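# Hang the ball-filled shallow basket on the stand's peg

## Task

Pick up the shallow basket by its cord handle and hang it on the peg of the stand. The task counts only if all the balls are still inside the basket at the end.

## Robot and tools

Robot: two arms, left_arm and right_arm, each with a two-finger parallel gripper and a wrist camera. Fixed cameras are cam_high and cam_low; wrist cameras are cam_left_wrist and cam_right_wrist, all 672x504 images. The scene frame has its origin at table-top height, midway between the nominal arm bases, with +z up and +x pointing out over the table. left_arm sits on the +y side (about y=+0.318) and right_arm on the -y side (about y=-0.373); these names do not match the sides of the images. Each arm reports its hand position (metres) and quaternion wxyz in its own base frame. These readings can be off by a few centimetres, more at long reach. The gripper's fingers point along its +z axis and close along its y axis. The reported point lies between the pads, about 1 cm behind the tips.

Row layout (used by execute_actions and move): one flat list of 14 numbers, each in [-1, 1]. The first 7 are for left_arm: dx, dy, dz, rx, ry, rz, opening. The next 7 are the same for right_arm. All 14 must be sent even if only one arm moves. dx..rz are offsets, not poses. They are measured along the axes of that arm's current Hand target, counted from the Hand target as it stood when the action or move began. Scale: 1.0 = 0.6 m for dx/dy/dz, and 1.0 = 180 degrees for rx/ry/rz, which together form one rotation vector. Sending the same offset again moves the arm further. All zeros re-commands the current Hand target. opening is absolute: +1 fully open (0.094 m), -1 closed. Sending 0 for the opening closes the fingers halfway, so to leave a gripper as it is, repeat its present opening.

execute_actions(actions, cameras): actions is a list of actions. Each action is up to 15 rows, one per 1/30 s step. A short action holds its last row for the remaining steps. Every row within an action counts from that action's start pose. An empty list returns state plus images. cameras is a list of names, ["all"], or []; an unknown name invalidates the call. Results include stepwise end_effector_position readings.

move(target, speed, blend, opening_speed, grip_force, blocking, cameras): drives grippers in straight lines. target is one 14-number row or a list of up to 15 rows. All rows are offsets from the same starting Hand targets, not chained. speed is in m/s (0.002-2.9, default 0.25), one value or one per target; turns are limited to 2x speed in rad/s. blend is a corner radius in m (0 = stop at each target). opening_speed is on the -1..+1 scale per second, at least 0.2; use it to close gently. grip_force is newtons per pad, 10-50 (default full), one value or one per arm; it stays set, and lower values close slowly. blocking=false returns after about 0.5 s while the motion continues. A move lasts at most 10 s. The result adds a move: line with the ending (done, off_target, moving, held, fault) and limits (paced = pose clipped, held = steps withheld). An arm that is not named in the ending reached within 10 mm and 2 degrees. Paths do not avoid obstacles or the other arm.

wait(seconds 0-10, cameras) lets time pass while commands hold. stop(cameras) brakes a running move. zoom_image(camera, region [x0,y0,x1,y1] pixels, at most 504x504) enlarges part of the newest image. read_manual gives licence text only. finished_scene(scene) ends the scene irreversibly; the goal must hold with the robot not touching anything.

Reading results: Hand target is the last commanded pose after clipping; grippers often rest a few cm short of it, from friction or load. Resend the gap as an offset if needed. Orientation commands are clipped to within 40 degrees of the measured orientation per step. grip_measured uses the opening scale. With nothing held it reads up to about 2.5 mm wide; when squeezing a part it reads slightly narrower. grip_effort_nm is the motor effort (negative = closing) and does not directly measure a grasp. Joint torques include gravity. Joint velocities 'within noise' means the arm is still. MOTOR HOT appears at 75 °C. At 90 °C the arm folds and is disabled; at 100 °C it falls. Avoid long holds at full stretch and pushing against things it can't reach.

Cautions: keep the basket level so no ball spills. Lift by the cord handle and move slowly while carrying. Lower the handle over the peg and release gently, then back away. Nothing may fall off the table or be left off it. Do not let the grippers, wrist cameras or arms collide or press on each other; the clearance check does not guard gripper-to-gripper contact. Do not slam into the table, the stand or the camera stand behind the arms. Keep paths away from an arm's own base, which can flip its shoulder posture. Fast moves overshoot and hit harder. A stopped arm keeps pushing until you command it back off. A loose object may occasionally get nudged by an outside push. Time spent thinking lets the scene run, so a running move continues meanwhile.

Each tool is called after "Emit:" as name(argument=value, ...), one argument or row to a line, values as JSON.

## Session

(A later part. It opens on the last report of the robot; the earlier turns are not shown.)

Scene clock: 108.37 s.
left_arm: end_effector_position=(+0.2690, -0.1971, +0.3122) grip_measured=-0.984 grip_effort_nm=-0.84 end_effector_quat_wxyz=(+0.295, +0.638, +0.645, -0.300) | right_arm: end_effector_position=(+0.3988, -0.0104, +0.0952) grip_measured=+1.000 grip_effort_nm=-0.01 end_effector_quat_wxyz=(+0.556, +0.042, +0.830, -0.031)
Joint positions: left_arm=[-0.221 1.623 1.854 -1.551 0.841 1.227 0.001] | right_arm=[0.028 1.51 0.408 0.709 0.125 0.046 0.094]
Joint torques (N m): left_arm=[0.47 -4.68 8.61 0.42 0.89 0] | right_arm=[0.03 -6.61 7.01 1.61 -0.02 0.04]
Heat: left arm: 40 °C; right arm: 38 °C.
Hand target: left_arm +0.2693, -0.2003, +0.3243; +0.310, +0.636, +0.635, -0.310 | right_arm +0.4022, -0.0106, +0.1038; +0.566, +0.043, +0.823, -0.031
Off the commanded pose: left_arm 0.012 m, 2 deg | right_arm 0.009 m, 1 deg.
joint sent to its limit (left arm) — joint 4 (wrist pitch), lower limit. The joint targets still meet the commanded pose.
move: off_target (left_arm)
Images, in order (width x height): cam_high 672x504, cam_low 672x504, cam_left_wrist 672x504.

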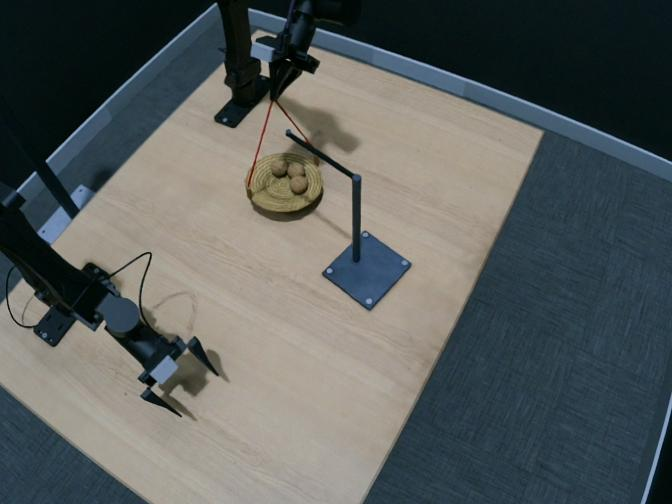

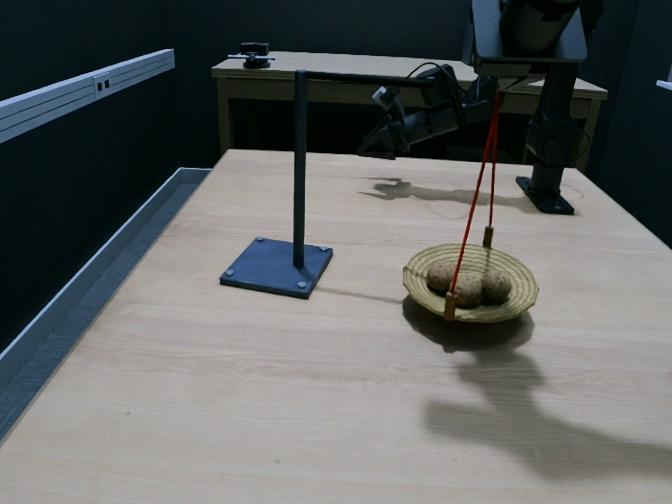

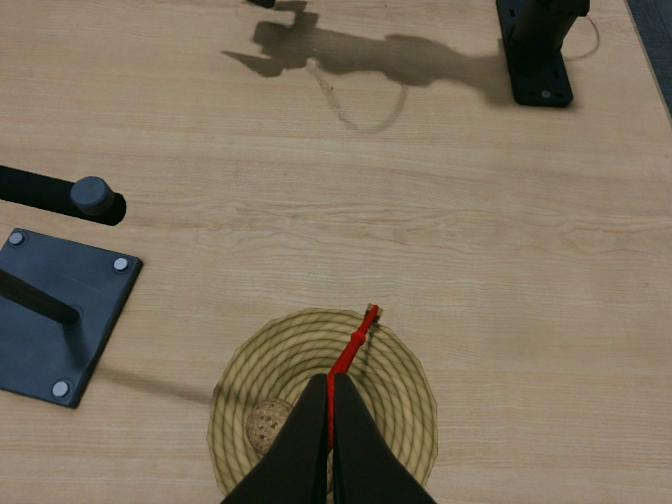

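Emit:
move(
  target=[-0.124,-0.01,-0.044,0,-0.1,0,-1,0,0,0,0,0,0,1],
  speed=0.06,
  cameras=["cam_high","cam_low","cam_left_wrist"],
)

Emit:
zoom_image(
  camera="cam_low",
  region=[350, 0, 600, 300],
)

Emit:
zoom_image(
  camera="cam_high",
  region=[230, 60, 370, 210],
)

Scene clock: 117.30 s.
left_arm: end_effector_position=(+0.2742, -0.2222, +0.3714) grip_measured=-0.984 grip_effort_nm=-0.84 end_effector_quat_wxyz=(+0.370, +0.572, +0.613, -0.400) | right_arm: end_effector_position=(+0.3988, -0.0104, +0.0952) grip_measured=+1.000 grip_effort_nm=-0.01 end_effector_quat_wxyz=(+0.556, +0.042, +0.830, -0.031)
Joint positions: left_arm=[-0.21 1.623 1.908 -1.428 1.107 1.026 0.001] | right_arm=[0.028 1.51 0.408 0.709 0.125 0.046 0.094]
Joint torques (N m): left_arm=[-0.08 -7.95 7.38 0.91 1.17 0] | right_arm=[0.27 -6.34 6.89 1.66 0.04 -0.03]
Heat: left arm: 40 °C; right arm: 38 °C.
Hand target: left_arm +0.2632, -0.2252, +0.3992; +0.406, +0.579, +0.579, -0.405 | right_arm +0.4022, -0.0106, +0.1038; +0.566, +0.043, +0.823, -0.031
Off the commanded pose: left_arm 0.030 m, 6 deg | right_arm 0.009 m, 1 deg.
move: off_target (left_arm)
Images, in order (width x height): cam_high 672x504, cam_low 672x504, cam_left_wrist 672x504.

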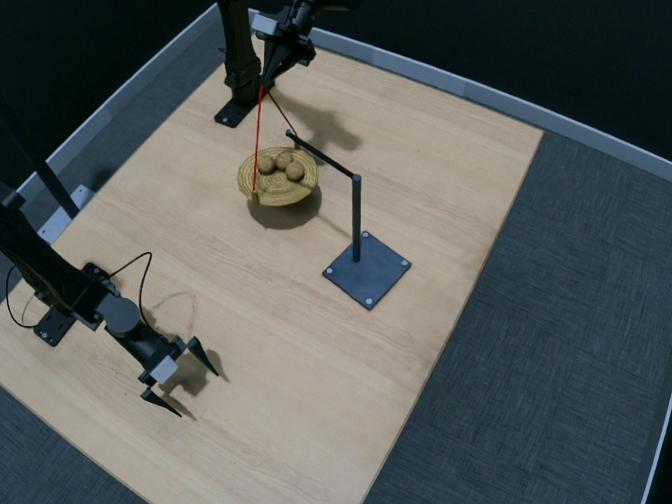

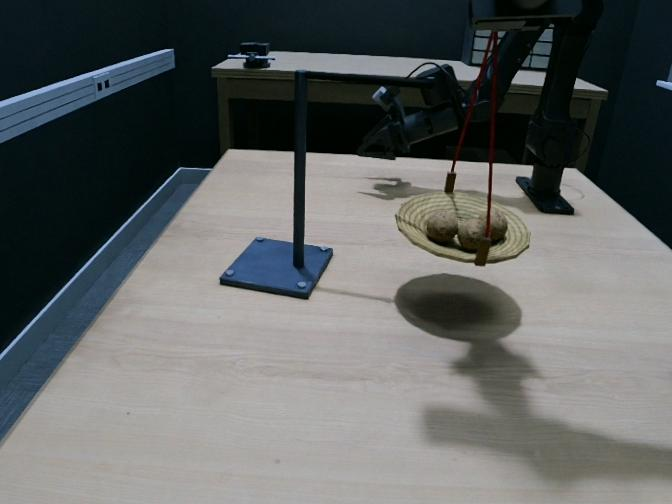

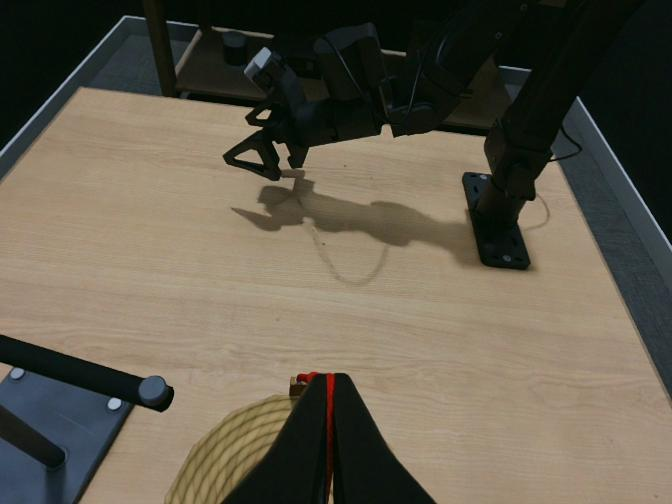

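Scaled by 1.680.

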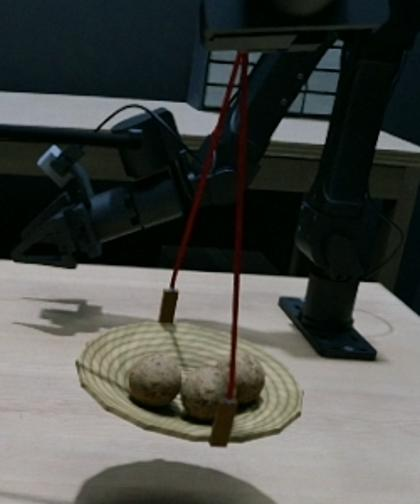

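Scaled by 3.360.

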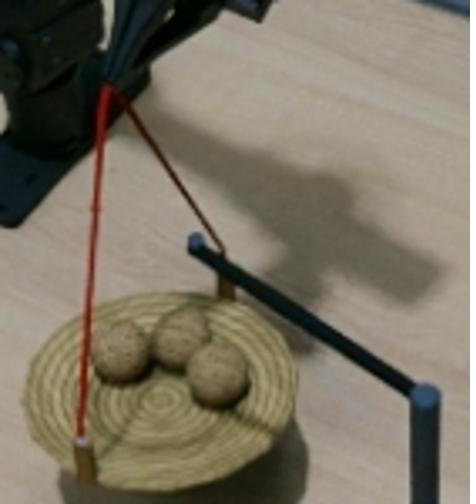

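Emit:
move(
  target=[-0.027,0,0.0157,0,0,0,-1,0,0,0,0,0,0,1],
  speed=0.05,
  cameras=["cam_high","cam_low","cam_left_wrist"],
)

Emit:
zoom_image(
  camera="cam_high",
  region=[230, 60, 370, 210],
)

Scene clock: 128.67 s.
left_arm: end_effector_position=(+0.2719, -0.2369, +0.3862) grip_measured=-0.984 grip_effort_nm=-0.84 end_effector_quat_wxyz=(+0.374, +0.569, +0.610, -0.406) | right_arm: end_effector_position=(+0.3988, -0.0104, +0.0952) grip_measured=+1.000 grip_effort_nm=-0.01 end_effector_quat_wxyz=(+0.556, +0.042, +0.830, -0.031)
Joint positions: left_arm=[-0.258 1.623 1.947 -1.366 1.101 0.913 0.001] | right_arm=[0.028 1.51 0.408 0.709 0.125 0.046 0.094]
Joint torques (N m): left_arm=[-0.44 -7.19 8.29 1.06 0.91 -0.02] | right_arm=[0.09 -6.39 6.72 1.59 0.05 -0.02]
Heat: left arm: 40 °C; right arm: 39 °C.
Hand target: left_arm +0.2632, -0.2396, +0.4112; +0.406, +0.580, +0.579, -0.405 | right_arm +0.4022, -0.0106, +0.1038; +0.566, +0.043, +0.823, -0.031
Off the commanded pose: left_arm 0.027 m, 5 deg | right_arm 0.009 m, 1 deg.
move: off_target (left_arm)
Images, in order (width x height): cam_high 672x504, cam_low 672x504, cam_left_wrist 672x504.

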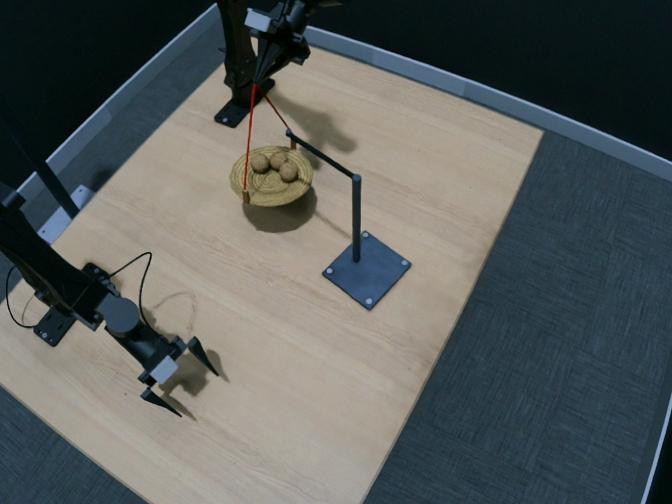

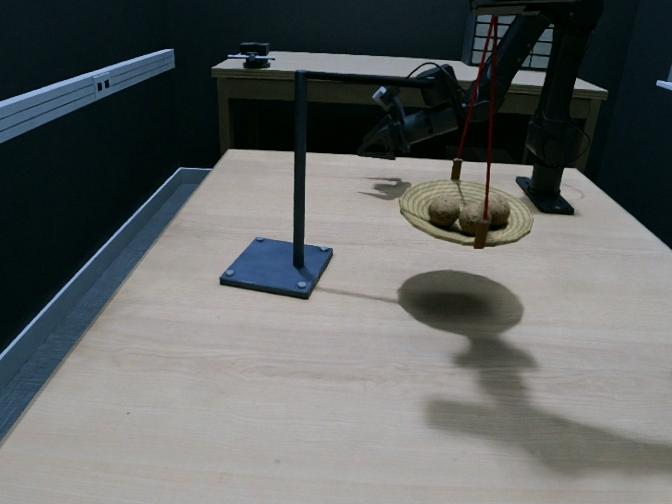

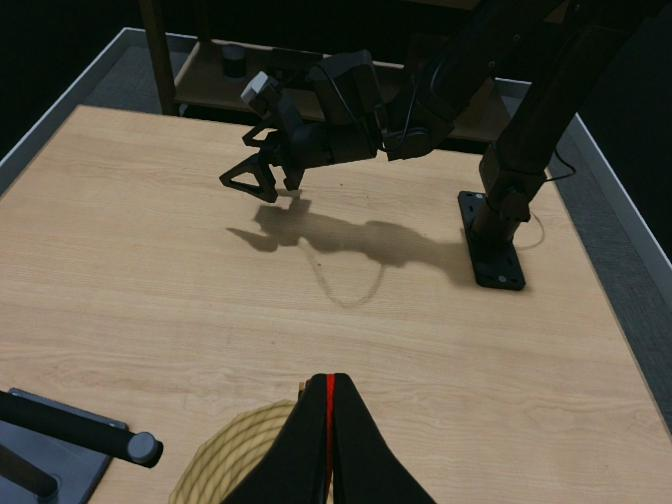

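Scaled by 3.360.

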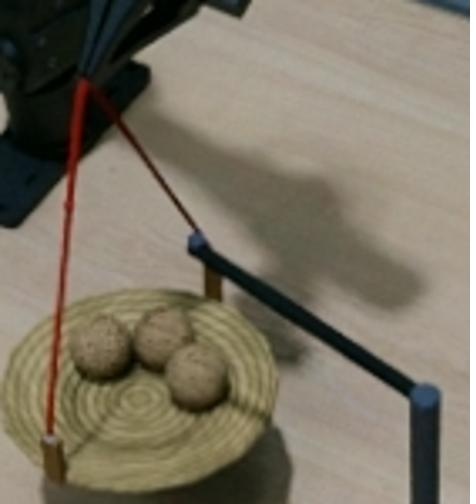

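Emit:
move(
  target=[-0.0104,0.0693,0.0285,0,0,0,-1,0,0,0,0,0,0,1],
  speed=0.05,
  cameras=["cam_high","cam_low","cam_left_wrist"],
)

Emit:
zoom_image(
  camera="cam_high",
  region=[230, 60, 370, 210],
)

Emit:
zoom_image(
  camera="cam_low",
  region=[380, 0, 520, 130],
)

Scene clock: 134.03 s.
left_arm: end_effector_position=(+0.3067, -0.2527, +0.3955) grip_measured=-0.984 grip_effort_nm=-0.84 end_effector_quat_wxyz=(+0.387, +0.572, +0.603, -0.399) | right_arm: end_effector_position=(+0.3988, -0.0104, +0.0952) grip_measured=+1.000 grip_effort_nm=-0.01 end_effector_quat_wxyz=(+0.556, +0.042, +0.830, -0.031)
Joint positions: left_arm=[-0.278 1.763 2.134 -1.339 1.088 0.868 0.001] | right_arm=[0.028 1.51 0.408 0.709 0.125 0.046 0.094]
Joint torques (N m): left_arm=[-0.57 -5.82 8.57 1.11 0.9 -0.02] | right_arm=[-0.03 -6.43 6.8 1.6 0.02 -0.01]
Heat: left arm: 40 °C; right arm: 39 °C.
Hand target: left_arm +0.3049, -0.2579, +0.4111; +0.406, +0.580, +0.579, -0.405 | right_arm +0.4022, -0.0106, +0.1038; +0.566, +0.043, +0.823, -0.031
Off the commanded pose: left_arm 0.017 m, 4 deg | right_arm 0.009 m, 1 deg.
move: off_target (left_arm)
Images, in order (width x height): cam_high 672x504, cam_low 672x504, cam_left_wrist 672x504.

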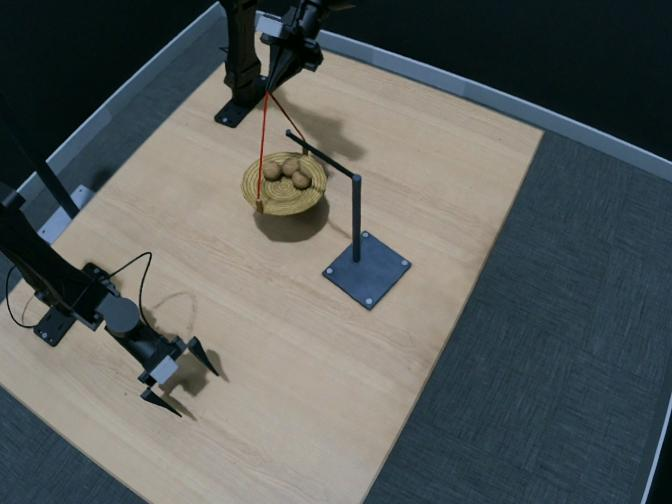

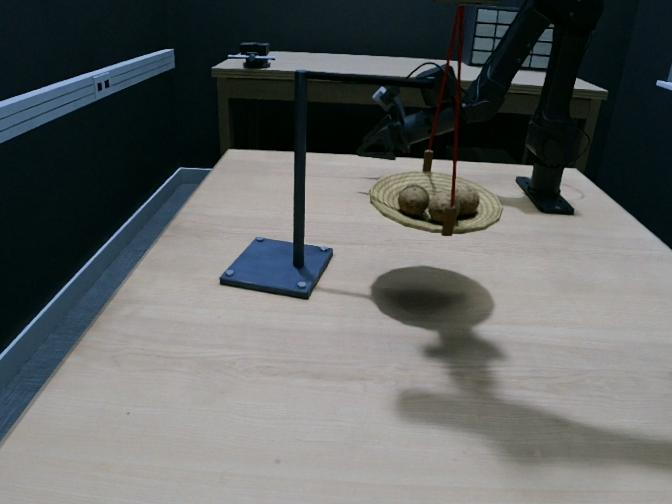

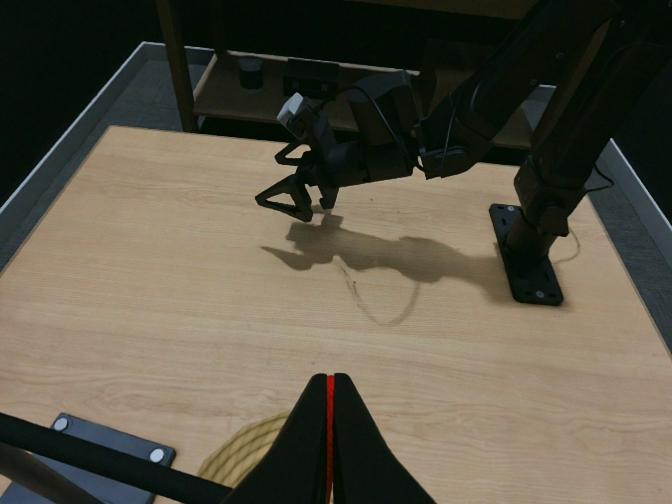

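Scaled by 3.360.

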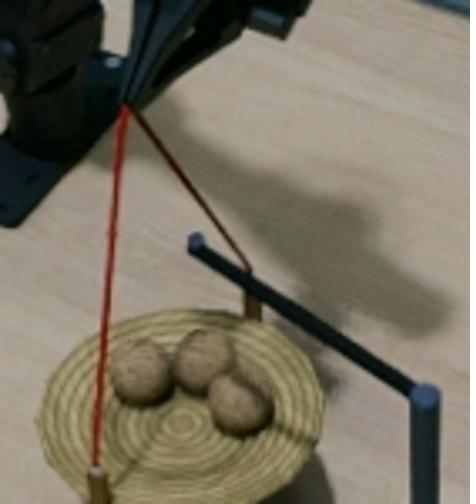

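Scaled by 3.600.

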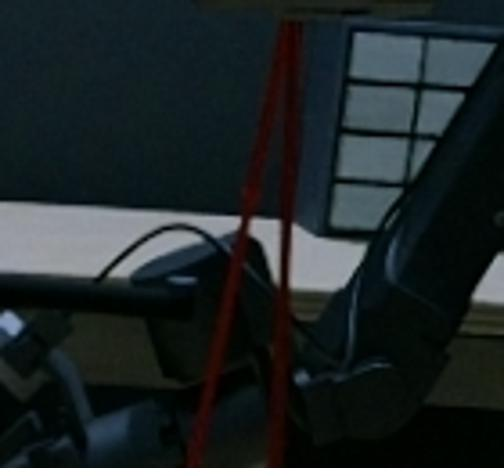

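Emit:
move(
  target=[-0.0127,0.1367,0.035,0,0,0,-1,0,0,0,0,0,0,1],
  speed=0.04,
  cameras=["cam_high","cam_low","cam_left_wrist"],
)

Emit:
zoom_image(
  camera="cam_high",
  region=[250, 80, 390, 230],
)

Emit:
zoom_image(
  camera="cam_low",
  region=[330, 0, 470, 130],
)

Scene clock: 141.93 s.
left_arm: end_effector_position=(+0.3920, -0.2771, +0.4006) grip_measured=-0.984 grip_effort_nm=-0.84 end_effector_quat_wxyz=(+0.416, +0.563, +0.597, -0.392) | right_arm: end_effector_position=(+0.3988, -0.0104, +0.0952) grip_measured=+1.000 grip_effort_nm=-0.01 end_effector_quat_wxyz=(+0.556, +0.042, +0.830, -0.031)
Joint positions: left_arm=[-0.278 2.234 2.838 -1.443 1.088 0.779 0.001] | right_arm=[0.028 1.51 0.408 0.709 0.125 0.046 0.094]
Joint torques (N m): left_arm=[-0.25 -8.31 7.47 1.03 0.88 -0.04] | right_arm=[0.2 -6.53 6.69 1.62 0.01 -0.02]
Heat: left arm: 40 °C; right arm: 39 °C.
Hand target: left_arm +0.3868, -0.2802, +0.4114; +0.406, +0.580, +0.579, -0.405 | right_arm +0.4022, -0.0106, +0.1038; +0.566, +0.043, +0.823, -0.031
Off the commanded pose: left_arm 0.012 m, 3 deg | right_arm 0.009 m, 1 deg.
elbow stopped short (left arm): the move would have taken joint 3 (elbow) straighter than the controller allows.
move: off_target (left_arm)
Images, in order (width x height): cam_high 672x504, cam_low 672x504, cam_left_wrist 672x504.

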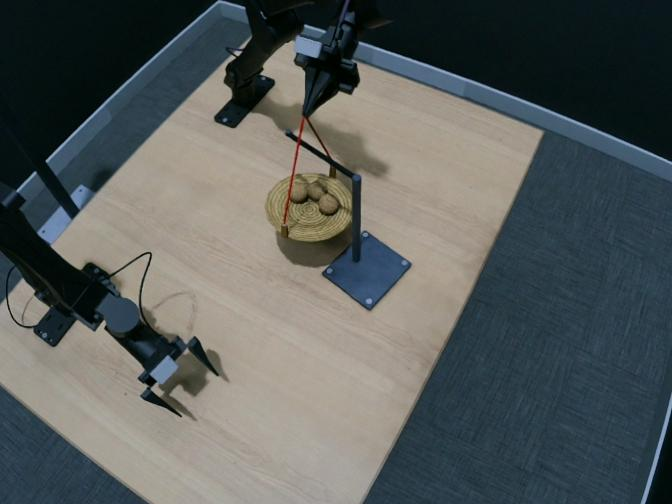

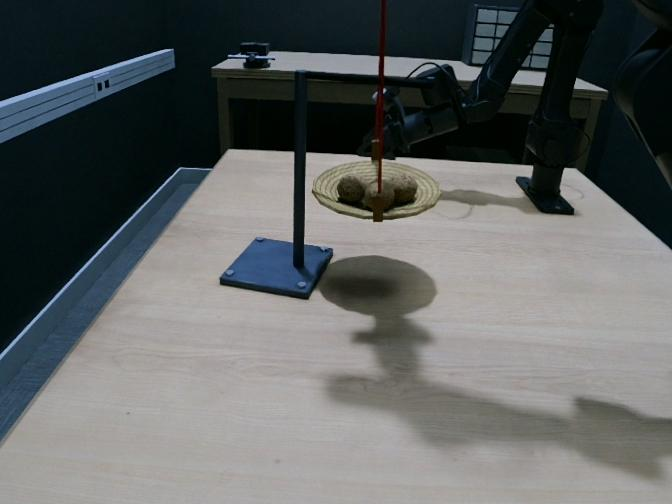

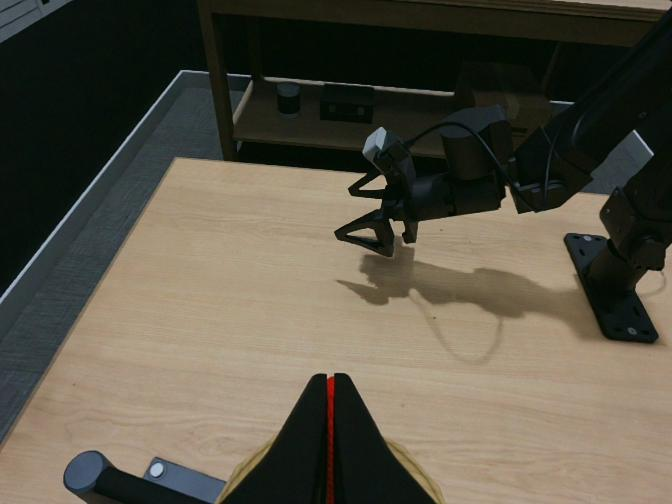

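Scaled by 3.360.

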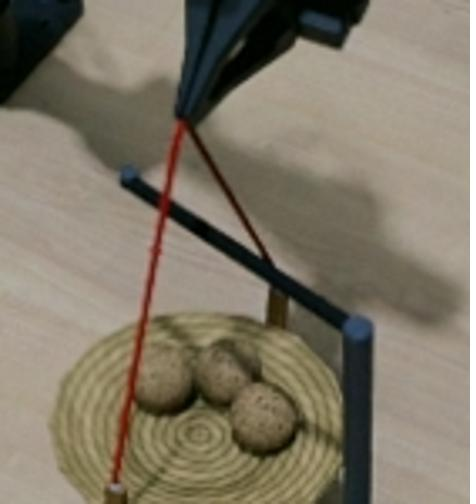

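Scaled by 3.600.

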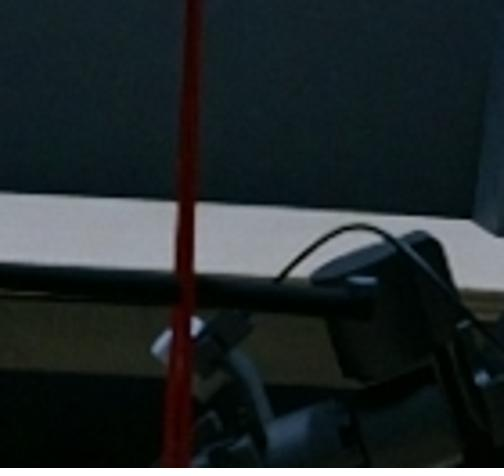

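Emit:
move(
  target=[0.0885,-0.0242,0.025,0,0,0,-1,0,0,0,0,0,0,1],
  speed=0.04,
  cameras=["cam_high","cam_low","cam_left_wrist"],
)

Emit:
zoom_image(
  camera="cam_high",
  region=[250, 80, 390, 230],
)

Emit:
zoom_image(
  camera="cam_low",
  region=[330, 20, 470, 140],
)

Scene clock: 150.17 s.
left_arm: end_effector_position=(+0.3848, -0.2748, +0.3250) grip_measured=-0.984 grip_effort_nm=-0.84 end_effector_quat_wxyz=(+0.373, +0.570, +0.611, -0.404) | right_arm: end_effector_position=(+0.3988, -0.0104, +0.0952) grip_measured=+1.000 grip_effort_nm=-0.01 end_effector_quat_wxyz=(+0.556, +0.042, +0.830, -0.031)
Joint positions: left_arm=[-0.278 2.006 2.164 -1.17 1.085 0.882 0.001] | right_arm=[0.028 1.51 0.408 0.709 0.125 0.046 0.094]
Joint torques (N m): left_arm=[-0.28 -12.38 6.05 1.1 0.96 -0.02] | right_arm=[0.17 -6.61 6.8 1.6 0.03 -0.01]
Heat: left arm: 40 °C; right arm: 39 °C.
Hand target: left_arm +0.3724, -0.2762, +0.3562; +0.406, +0.580, +0.579, -0.405 | right_arm +0.4022, -0.0106, +0.1038; +0.566, +0.043, +0.823, -0.031
Off the commanded pose: left_arm 0.034 m, 5 deg | right_arm 0.009 m, 1 deg.
move: off_target (left_arm)
Images, in order (width x height): cam_high 672x504, cam_low 672x504, cam_left_wrist 672x504.

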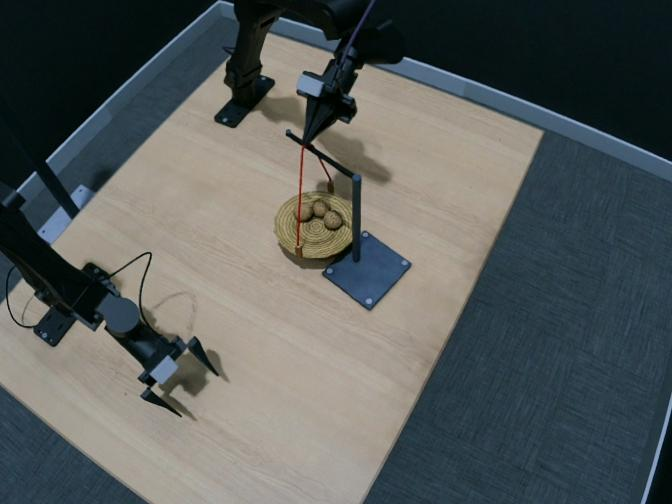

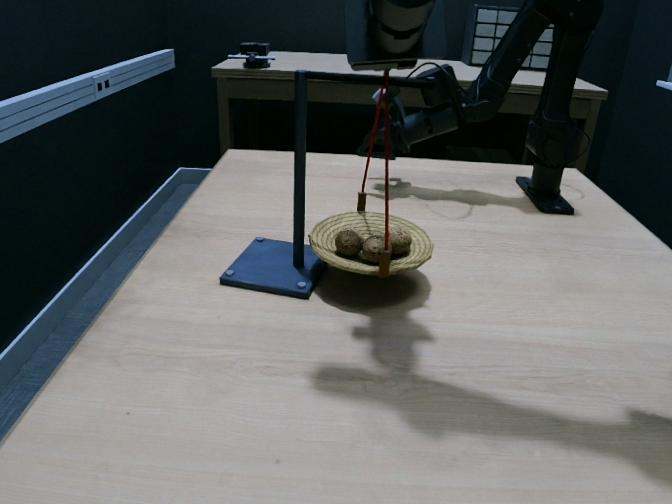

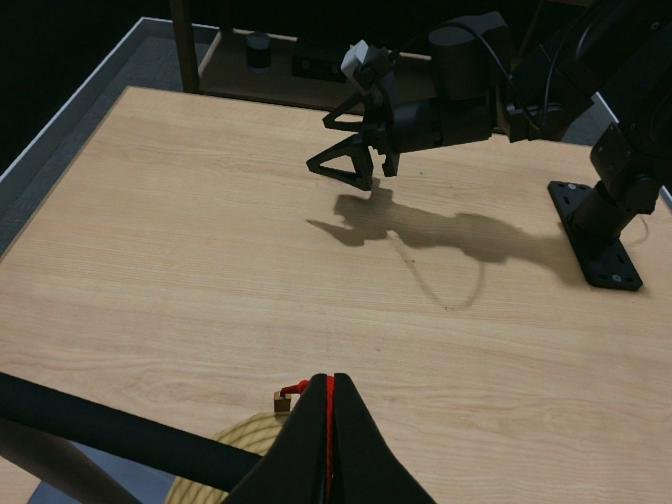

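Scaled by 3.360.

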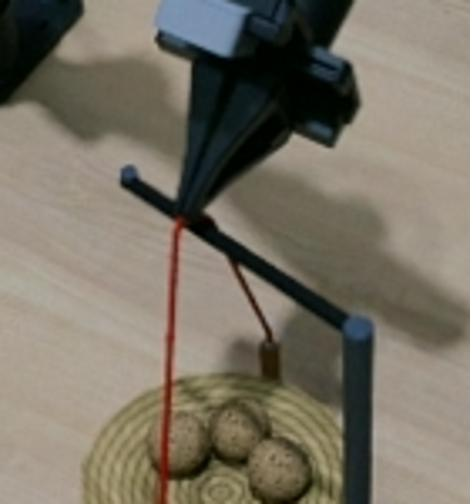

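Scaled by 3.600.

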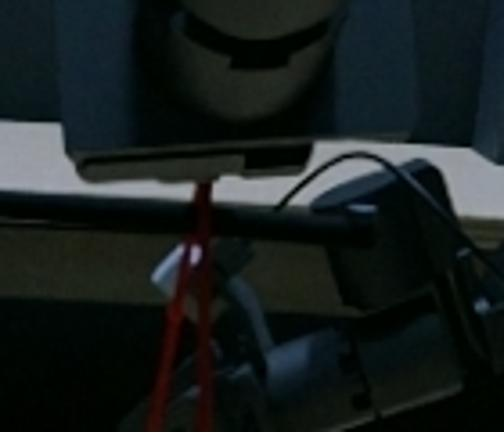

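Emit:
move(
  target=[0.01,0,0.003,0,0,0,-1,0,0,0,0,0,0,1],
  speed=0.02,
  cameras=["cam_low"],
)

Emit:
zoom_image(
  camera="cam_low",
  region=[330, 20, 470, 140],
)

Scene clock: 154.37 s.
left_arm: end_effector_position=(+0.3847, -0.2748, +0.3212) grip_measured=-0.984 grip_effort_nm=-0.85 end_effector_quat_wxyz=(+0.377, +0.572, +0.608, -0.402) | right_arm: end_effector_position=(+0.3988, -0.0104, +0.0952) grip_measured=+1.000 grip_effort_nm=-0.01 end_effector_quat_wxyz=(+0.556, +0.042, +0.830, -0.031)
Joint positions: left_arm=[-0.278 1.989 2.12 -1.132 1.085 0.881 0.001] | right_arm=[0.028 1.51 0.408 0.709 0.125 0.046 0.094]
Joint torques (N m): left_arm=[-0.23 -12.11 5.94 1.04 0.96 -0.01] | right_arm=[0.01 -6.35 6.86 1.62 0.04 -0.03]
Heat: left arm: 40 °C; right arm: 39 °C.
Hand target: left_arm +0.3723, -0.2758, +0.3500; +0.406, +0.580, +0.579, -0.405 | right_arm +0.4022, -0.0106, +0.1038; +0.566, +0.043, +0.823, -0.031
Off the commanded pose: left_arm 0.031 m, 5 deg | right_arm 0.009 m, 1 deg.
move: off_target (left_arm)
Images, in order (width x height): cam_low 672x504.

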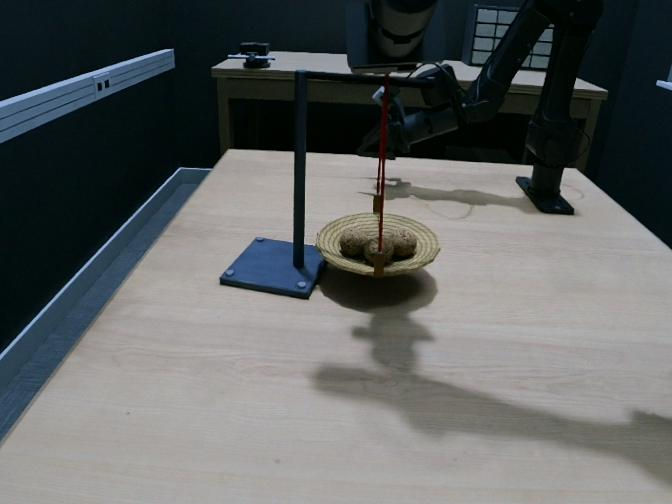

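Scaled by 3.600.

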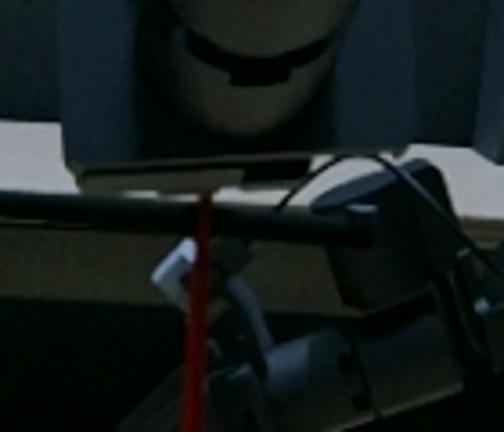

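Emit:
move(
  target=[0.006,0,0.002,0,0,0,-1,0,0,0,0,0,0,1],
  speed=0.02,
  cameras=["cam_high","cam_left_wrist"],
)

Emit:
zoom_image(
  camera="cam_high",
  region=[250, 80, 390, 230],
)

Emit:
move(
  target=[0,0,0,0,0,0,-0.4,0,0,0,0,0,0,1],
  opening_speed=0.4,
  cameras=["cam_high","cam_low","cam_left_wrist"],
)

Emit:
zoom_image(
  camera="cam_high",
  region=[250, 80, 390, 230],
)

Scene clock: 158.00 s.
left_arm: end_effector_position=(+0.3846, -0.2749, +0.3191) grip_measured=-0.984 grip_effort_nm=-0.84 end_effector_quat_wxyz=(+0.379, +0.572, +0.606, -0.402) | right_arm: end_effector_position=(+0.3988, -0.0104, +0.0952) grip_measured=+1.000 grip_effort_nm=-0.01 end_effector_quat_wxyz=(+0.556, +0.042, +0.830, -0.031)
Joint positions: left_arm=[-0.278 1.979 2.093 -1.109 1.087 0.88 0.001] | right_arm=[0.028 1.51 0.408 0.709 0.125 0.046 0.094]
Joint torques (N m): left_arm=[-0.21 -11.93 5.87 1.04 0.94 -0.01] | right_arm=[0.2 -6.48 7.08 1.64 0.04 -0.03]
Heat: left arm: 40 °C; right arm: 39 °C.
Hand target: left_arm +0.3724, -0.2757, +0.3461; +0.406, +0.579, +0.579, -0.405 | right_arm +0.4022, -0.0106, +0.1038; +0.566, +0.043, +0.823, -0.031
Off the commanded pose: left_arm 0.030 m, 5 deg | right_arm 0.009 m, 1 deg.
move: off_target (left_arm)
Images, in order (width x height): cam_high 672x504, cam_left_wrist 672x504.

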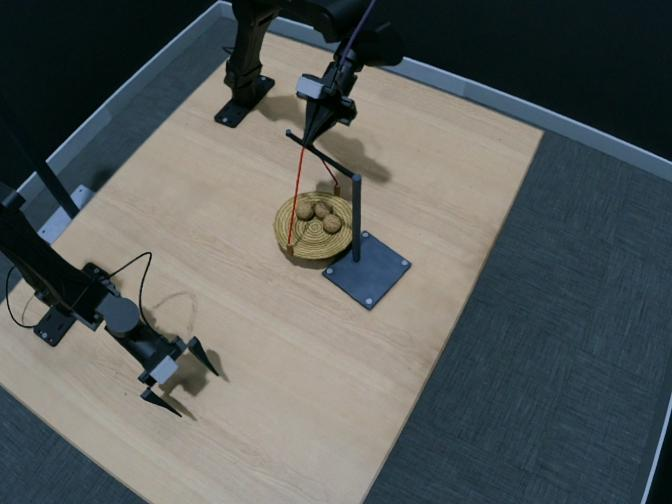

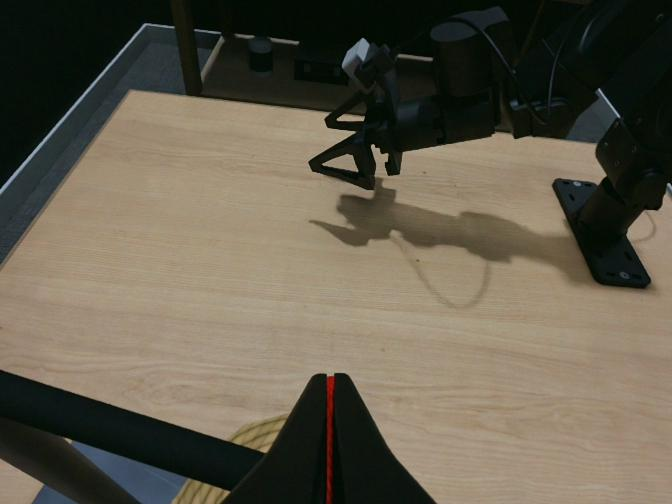

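Scaled by 3.360.

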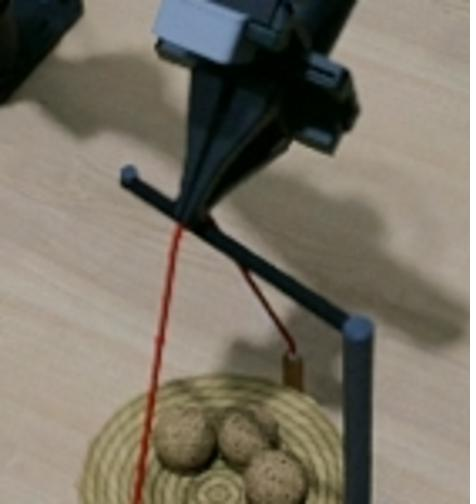

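Scene clock: 159.70 s.
left_arm: end_effector_position=(+0.3836, -0.2753, +0.3220) grip_measured=-0.401 grip_effort_nm=0.08 end_effector_quat_wxyz=(+0.382, +0.572, +0.603, -0.404) | right_arm: end_effector_position=(+0.3988, -0.0104, +0.0952) grip_measured=+1.000 grip_effort_nm=-0.01 end_effector_quat_wxyz=(+0.556, +0.042, +0.830, -0.031)
Joint positions: left_arm=[-0.278 1.975 2.091 -1.102 1.095 0.877 0.028] | right_arm=[0.028 1.51 0.408 0.709 0.125 0.046 0.094]
Joint torques (N m): left_arm=[-0.21 -11.62 5.89 1.02 0.86 -0.01] | right_arm=[-0.02 -6.57 6.76 1.58 0 -0.04]
Heat: left arm: 40 °C; right arm: 39 °C.
Hand target: left_arm +0.3723, -0.2757, +0.3462; +0.406, +0.580, +0.579, -0.405 | right_arm +0.4022, -0.0106, +0.1038; +0.566, +0.043, +0.823, -0.031
Off the commanded pose: left_arm 0.027 m, 4 deg | right_arm 0.009 m, 1 deg.
move: off_target (left_arm)
Images, in order (width x height): cam_high 672x504, cam_low 672x504, cam_left_wrist 672x504.

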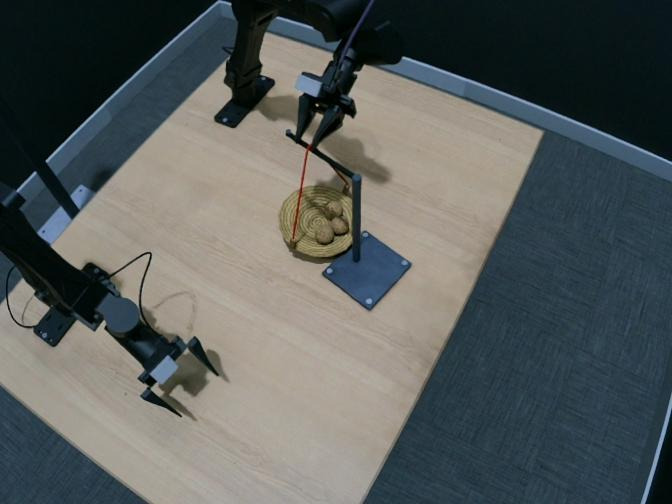

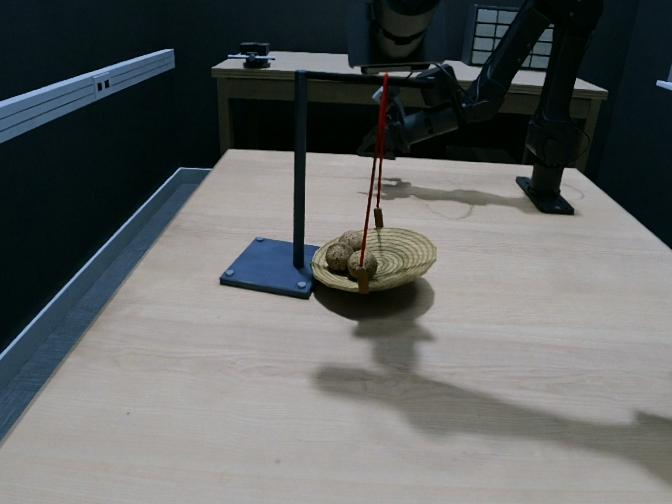

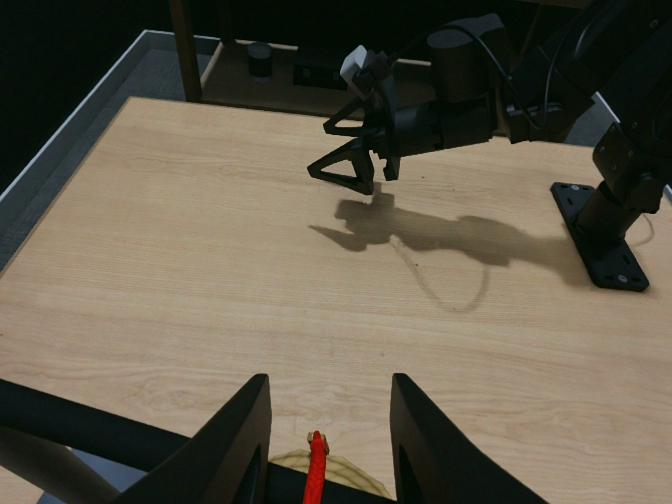

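Scaled by 3.360.

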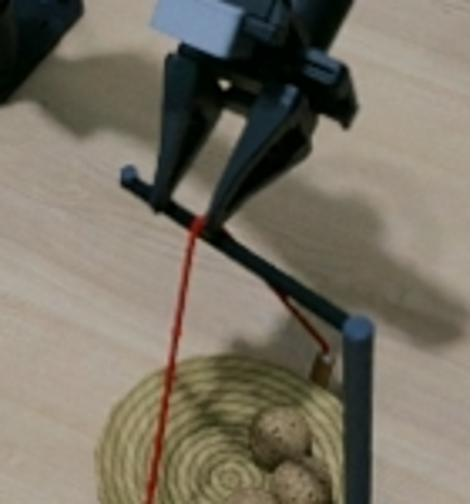

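Emit:
move(
  target=[
    [-0.0627,0.008,-0.0228,0,0,0,-0.3,0,0,0,0,0,0,1],
    [-0.0627,0.008,-0.25,0,0,0,-0.3,0,0,0,0,0,0,1],
  ],
  speed=0.05,
  cameras=["cam_high","cam_low","cam_left_wrist"],
)

Emit:
zoom_image(
  camera="cam_high",
  region=[250, 100, 400, 280],
)

Emit:
zoom_image(
  camera="cam_low",
  region=[250, 50, 480, 320],
)

Scene clock: 168.10 s.
left_arm: end_effector_position=(+0.3931, -0.1464, +0.4149) grip_measured=-0.301 grip_effort_nm=0.08 end_effector_quat_wxyz=(+0.479, +0.508, +0.610, -0.374) | right_arm: end_effector_position=(+0.3988, -0.0104, +0.0952) grip_measured=+1.000 grip_effort_nm=-0.01 end_effector_quat_wxyz=(+0.556, +0.042, +0.830, -0.031)
Joint positions: left_arm=[0.064 2.016 2.497 -1.547 1.269 1.077 0.033] | right_arm=[0.028 1.51 0.408 0.709 0.125 0.046 0.094]
Joint torques (N m): left_arm=[0.21 -10.5 4.52 0.59 0.93 0.11] | right_arm=[0.32 -6.43 6.63 1.6 0.04 -0.03]
Heat: left arm: 40 °C; right arm: 39 °C.
Hand target: left_arm +0.3770, -0.1476, +0.4329; +0.406, +0.580, +0.579, -0.405 | right_arm +0.4022, -0.0106, +0.1038; +0.566, +0.043, +0.823, -0.031
Off the commanded pose: left_arm 0.024 m, 13 deg | right_arm 0.009 m, 1 deg.
joint sent to its limit (left arm) — joint 4 (wrist pitch), lower limit. The joint targets are off in orientation, not in position.
move: off_target (left_arm)
Images, in order (width x height): cam_high 672x504, cam_low 672x504, cam_left_wrist 672x504.

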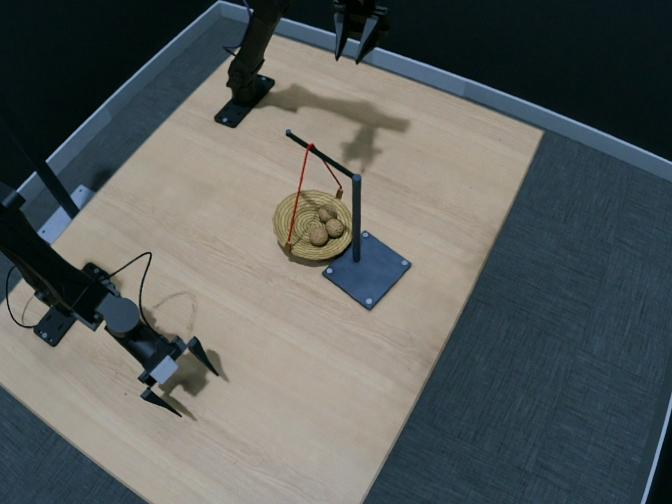

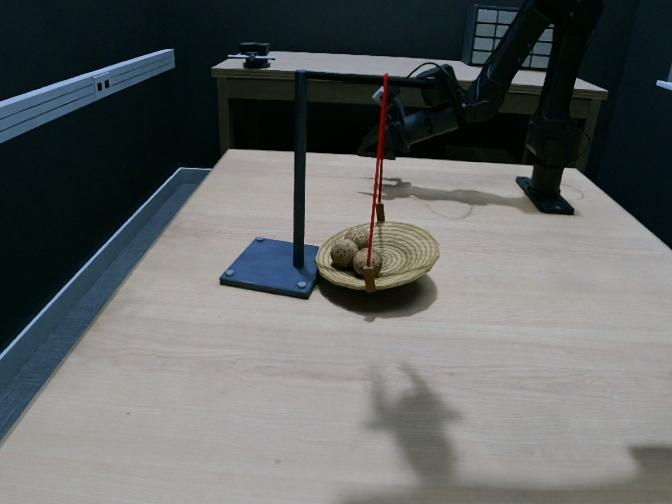

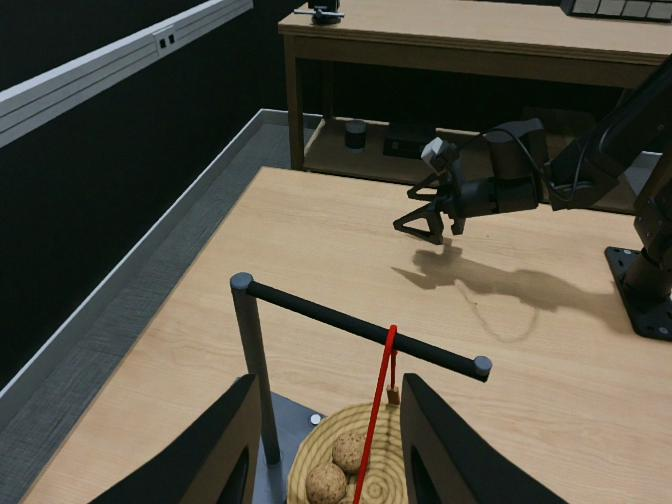

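Scaled by 2.800.

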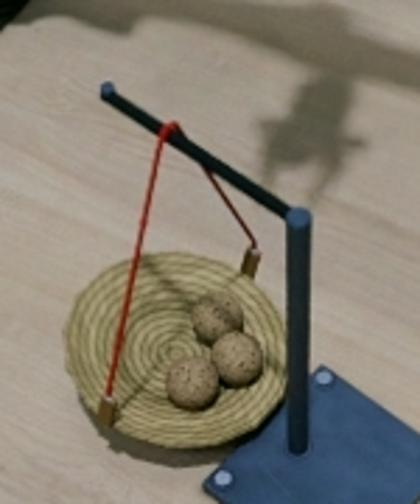

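Scaled by 1.867.

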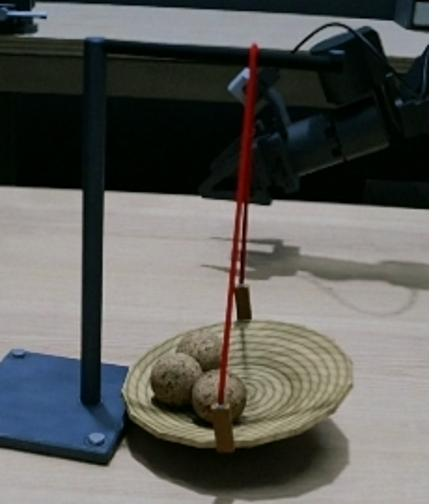

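Emit:
wait(
  seconds=2,
  cameras=["cam_low"],
)

Emit:
finished_scene(
  scene=2,
)

Scene clock: 171.23 s.
left_arm: end_effector_position=(+0.3931, -0.1464, +0.4150) grip_measured=-0.301 grip_effort_nm=0.08 end_effector_quat_wxyz=(+0.479, +0.508, +0.610, -0.374) | right_arm: end_effector_position=(+0.3988, -0.0104, +0.0952) grip_measured=+1.000 grip_effort_nm=-0.01 end_effector_quat_wxyz=(+0.556, +0.042, +0.830, -0.031)
Joint positions: left_arm=[0.064 2.016 2.497 -1.547 1.269 1.078 0.033] | right_arm=[0.028 1.51 0.408 0.709 0.125 0.046 0.094]
Joint torques (N m): left_arm=[0.2 -10.48 4.52 0.59 0.94 0.11] | right_arm=[0.21 -6.39 6.8 1.58 0.04 -0.04]
Heat: left arm: 40 °C; right arm: 39 °C.
Hand target: left_arm +0.3770, -0.1476, +0.4329; +0.406, +0.580, +0.579, -0.405 | right_arm +0.4022, -0.0106, +0.1038; +0.566, +0.043, +0.823, -0.031
Tool commands: left_gripper/opening=-0.3 right_gripper/opening=+1.0
Off the commanded pose: left_arm 0.024 m, 13 deg | right_arm 0.009 m, 1 deg.
wait: 2.00 s; at rest from the start
Images, in order (width x height): cam_low 672x504.

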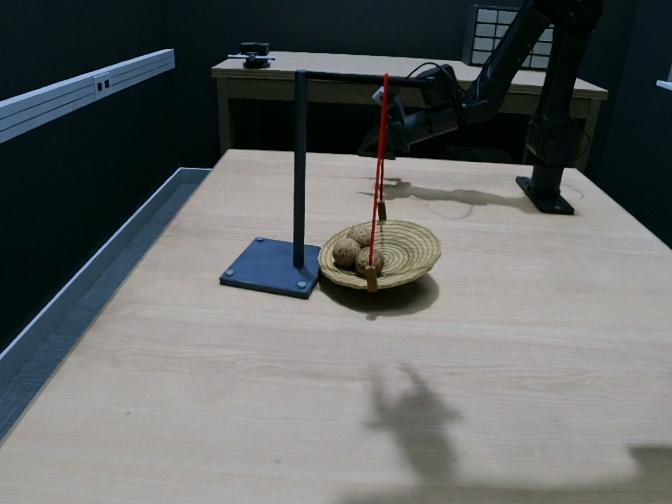

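The scene is finished: the task was done.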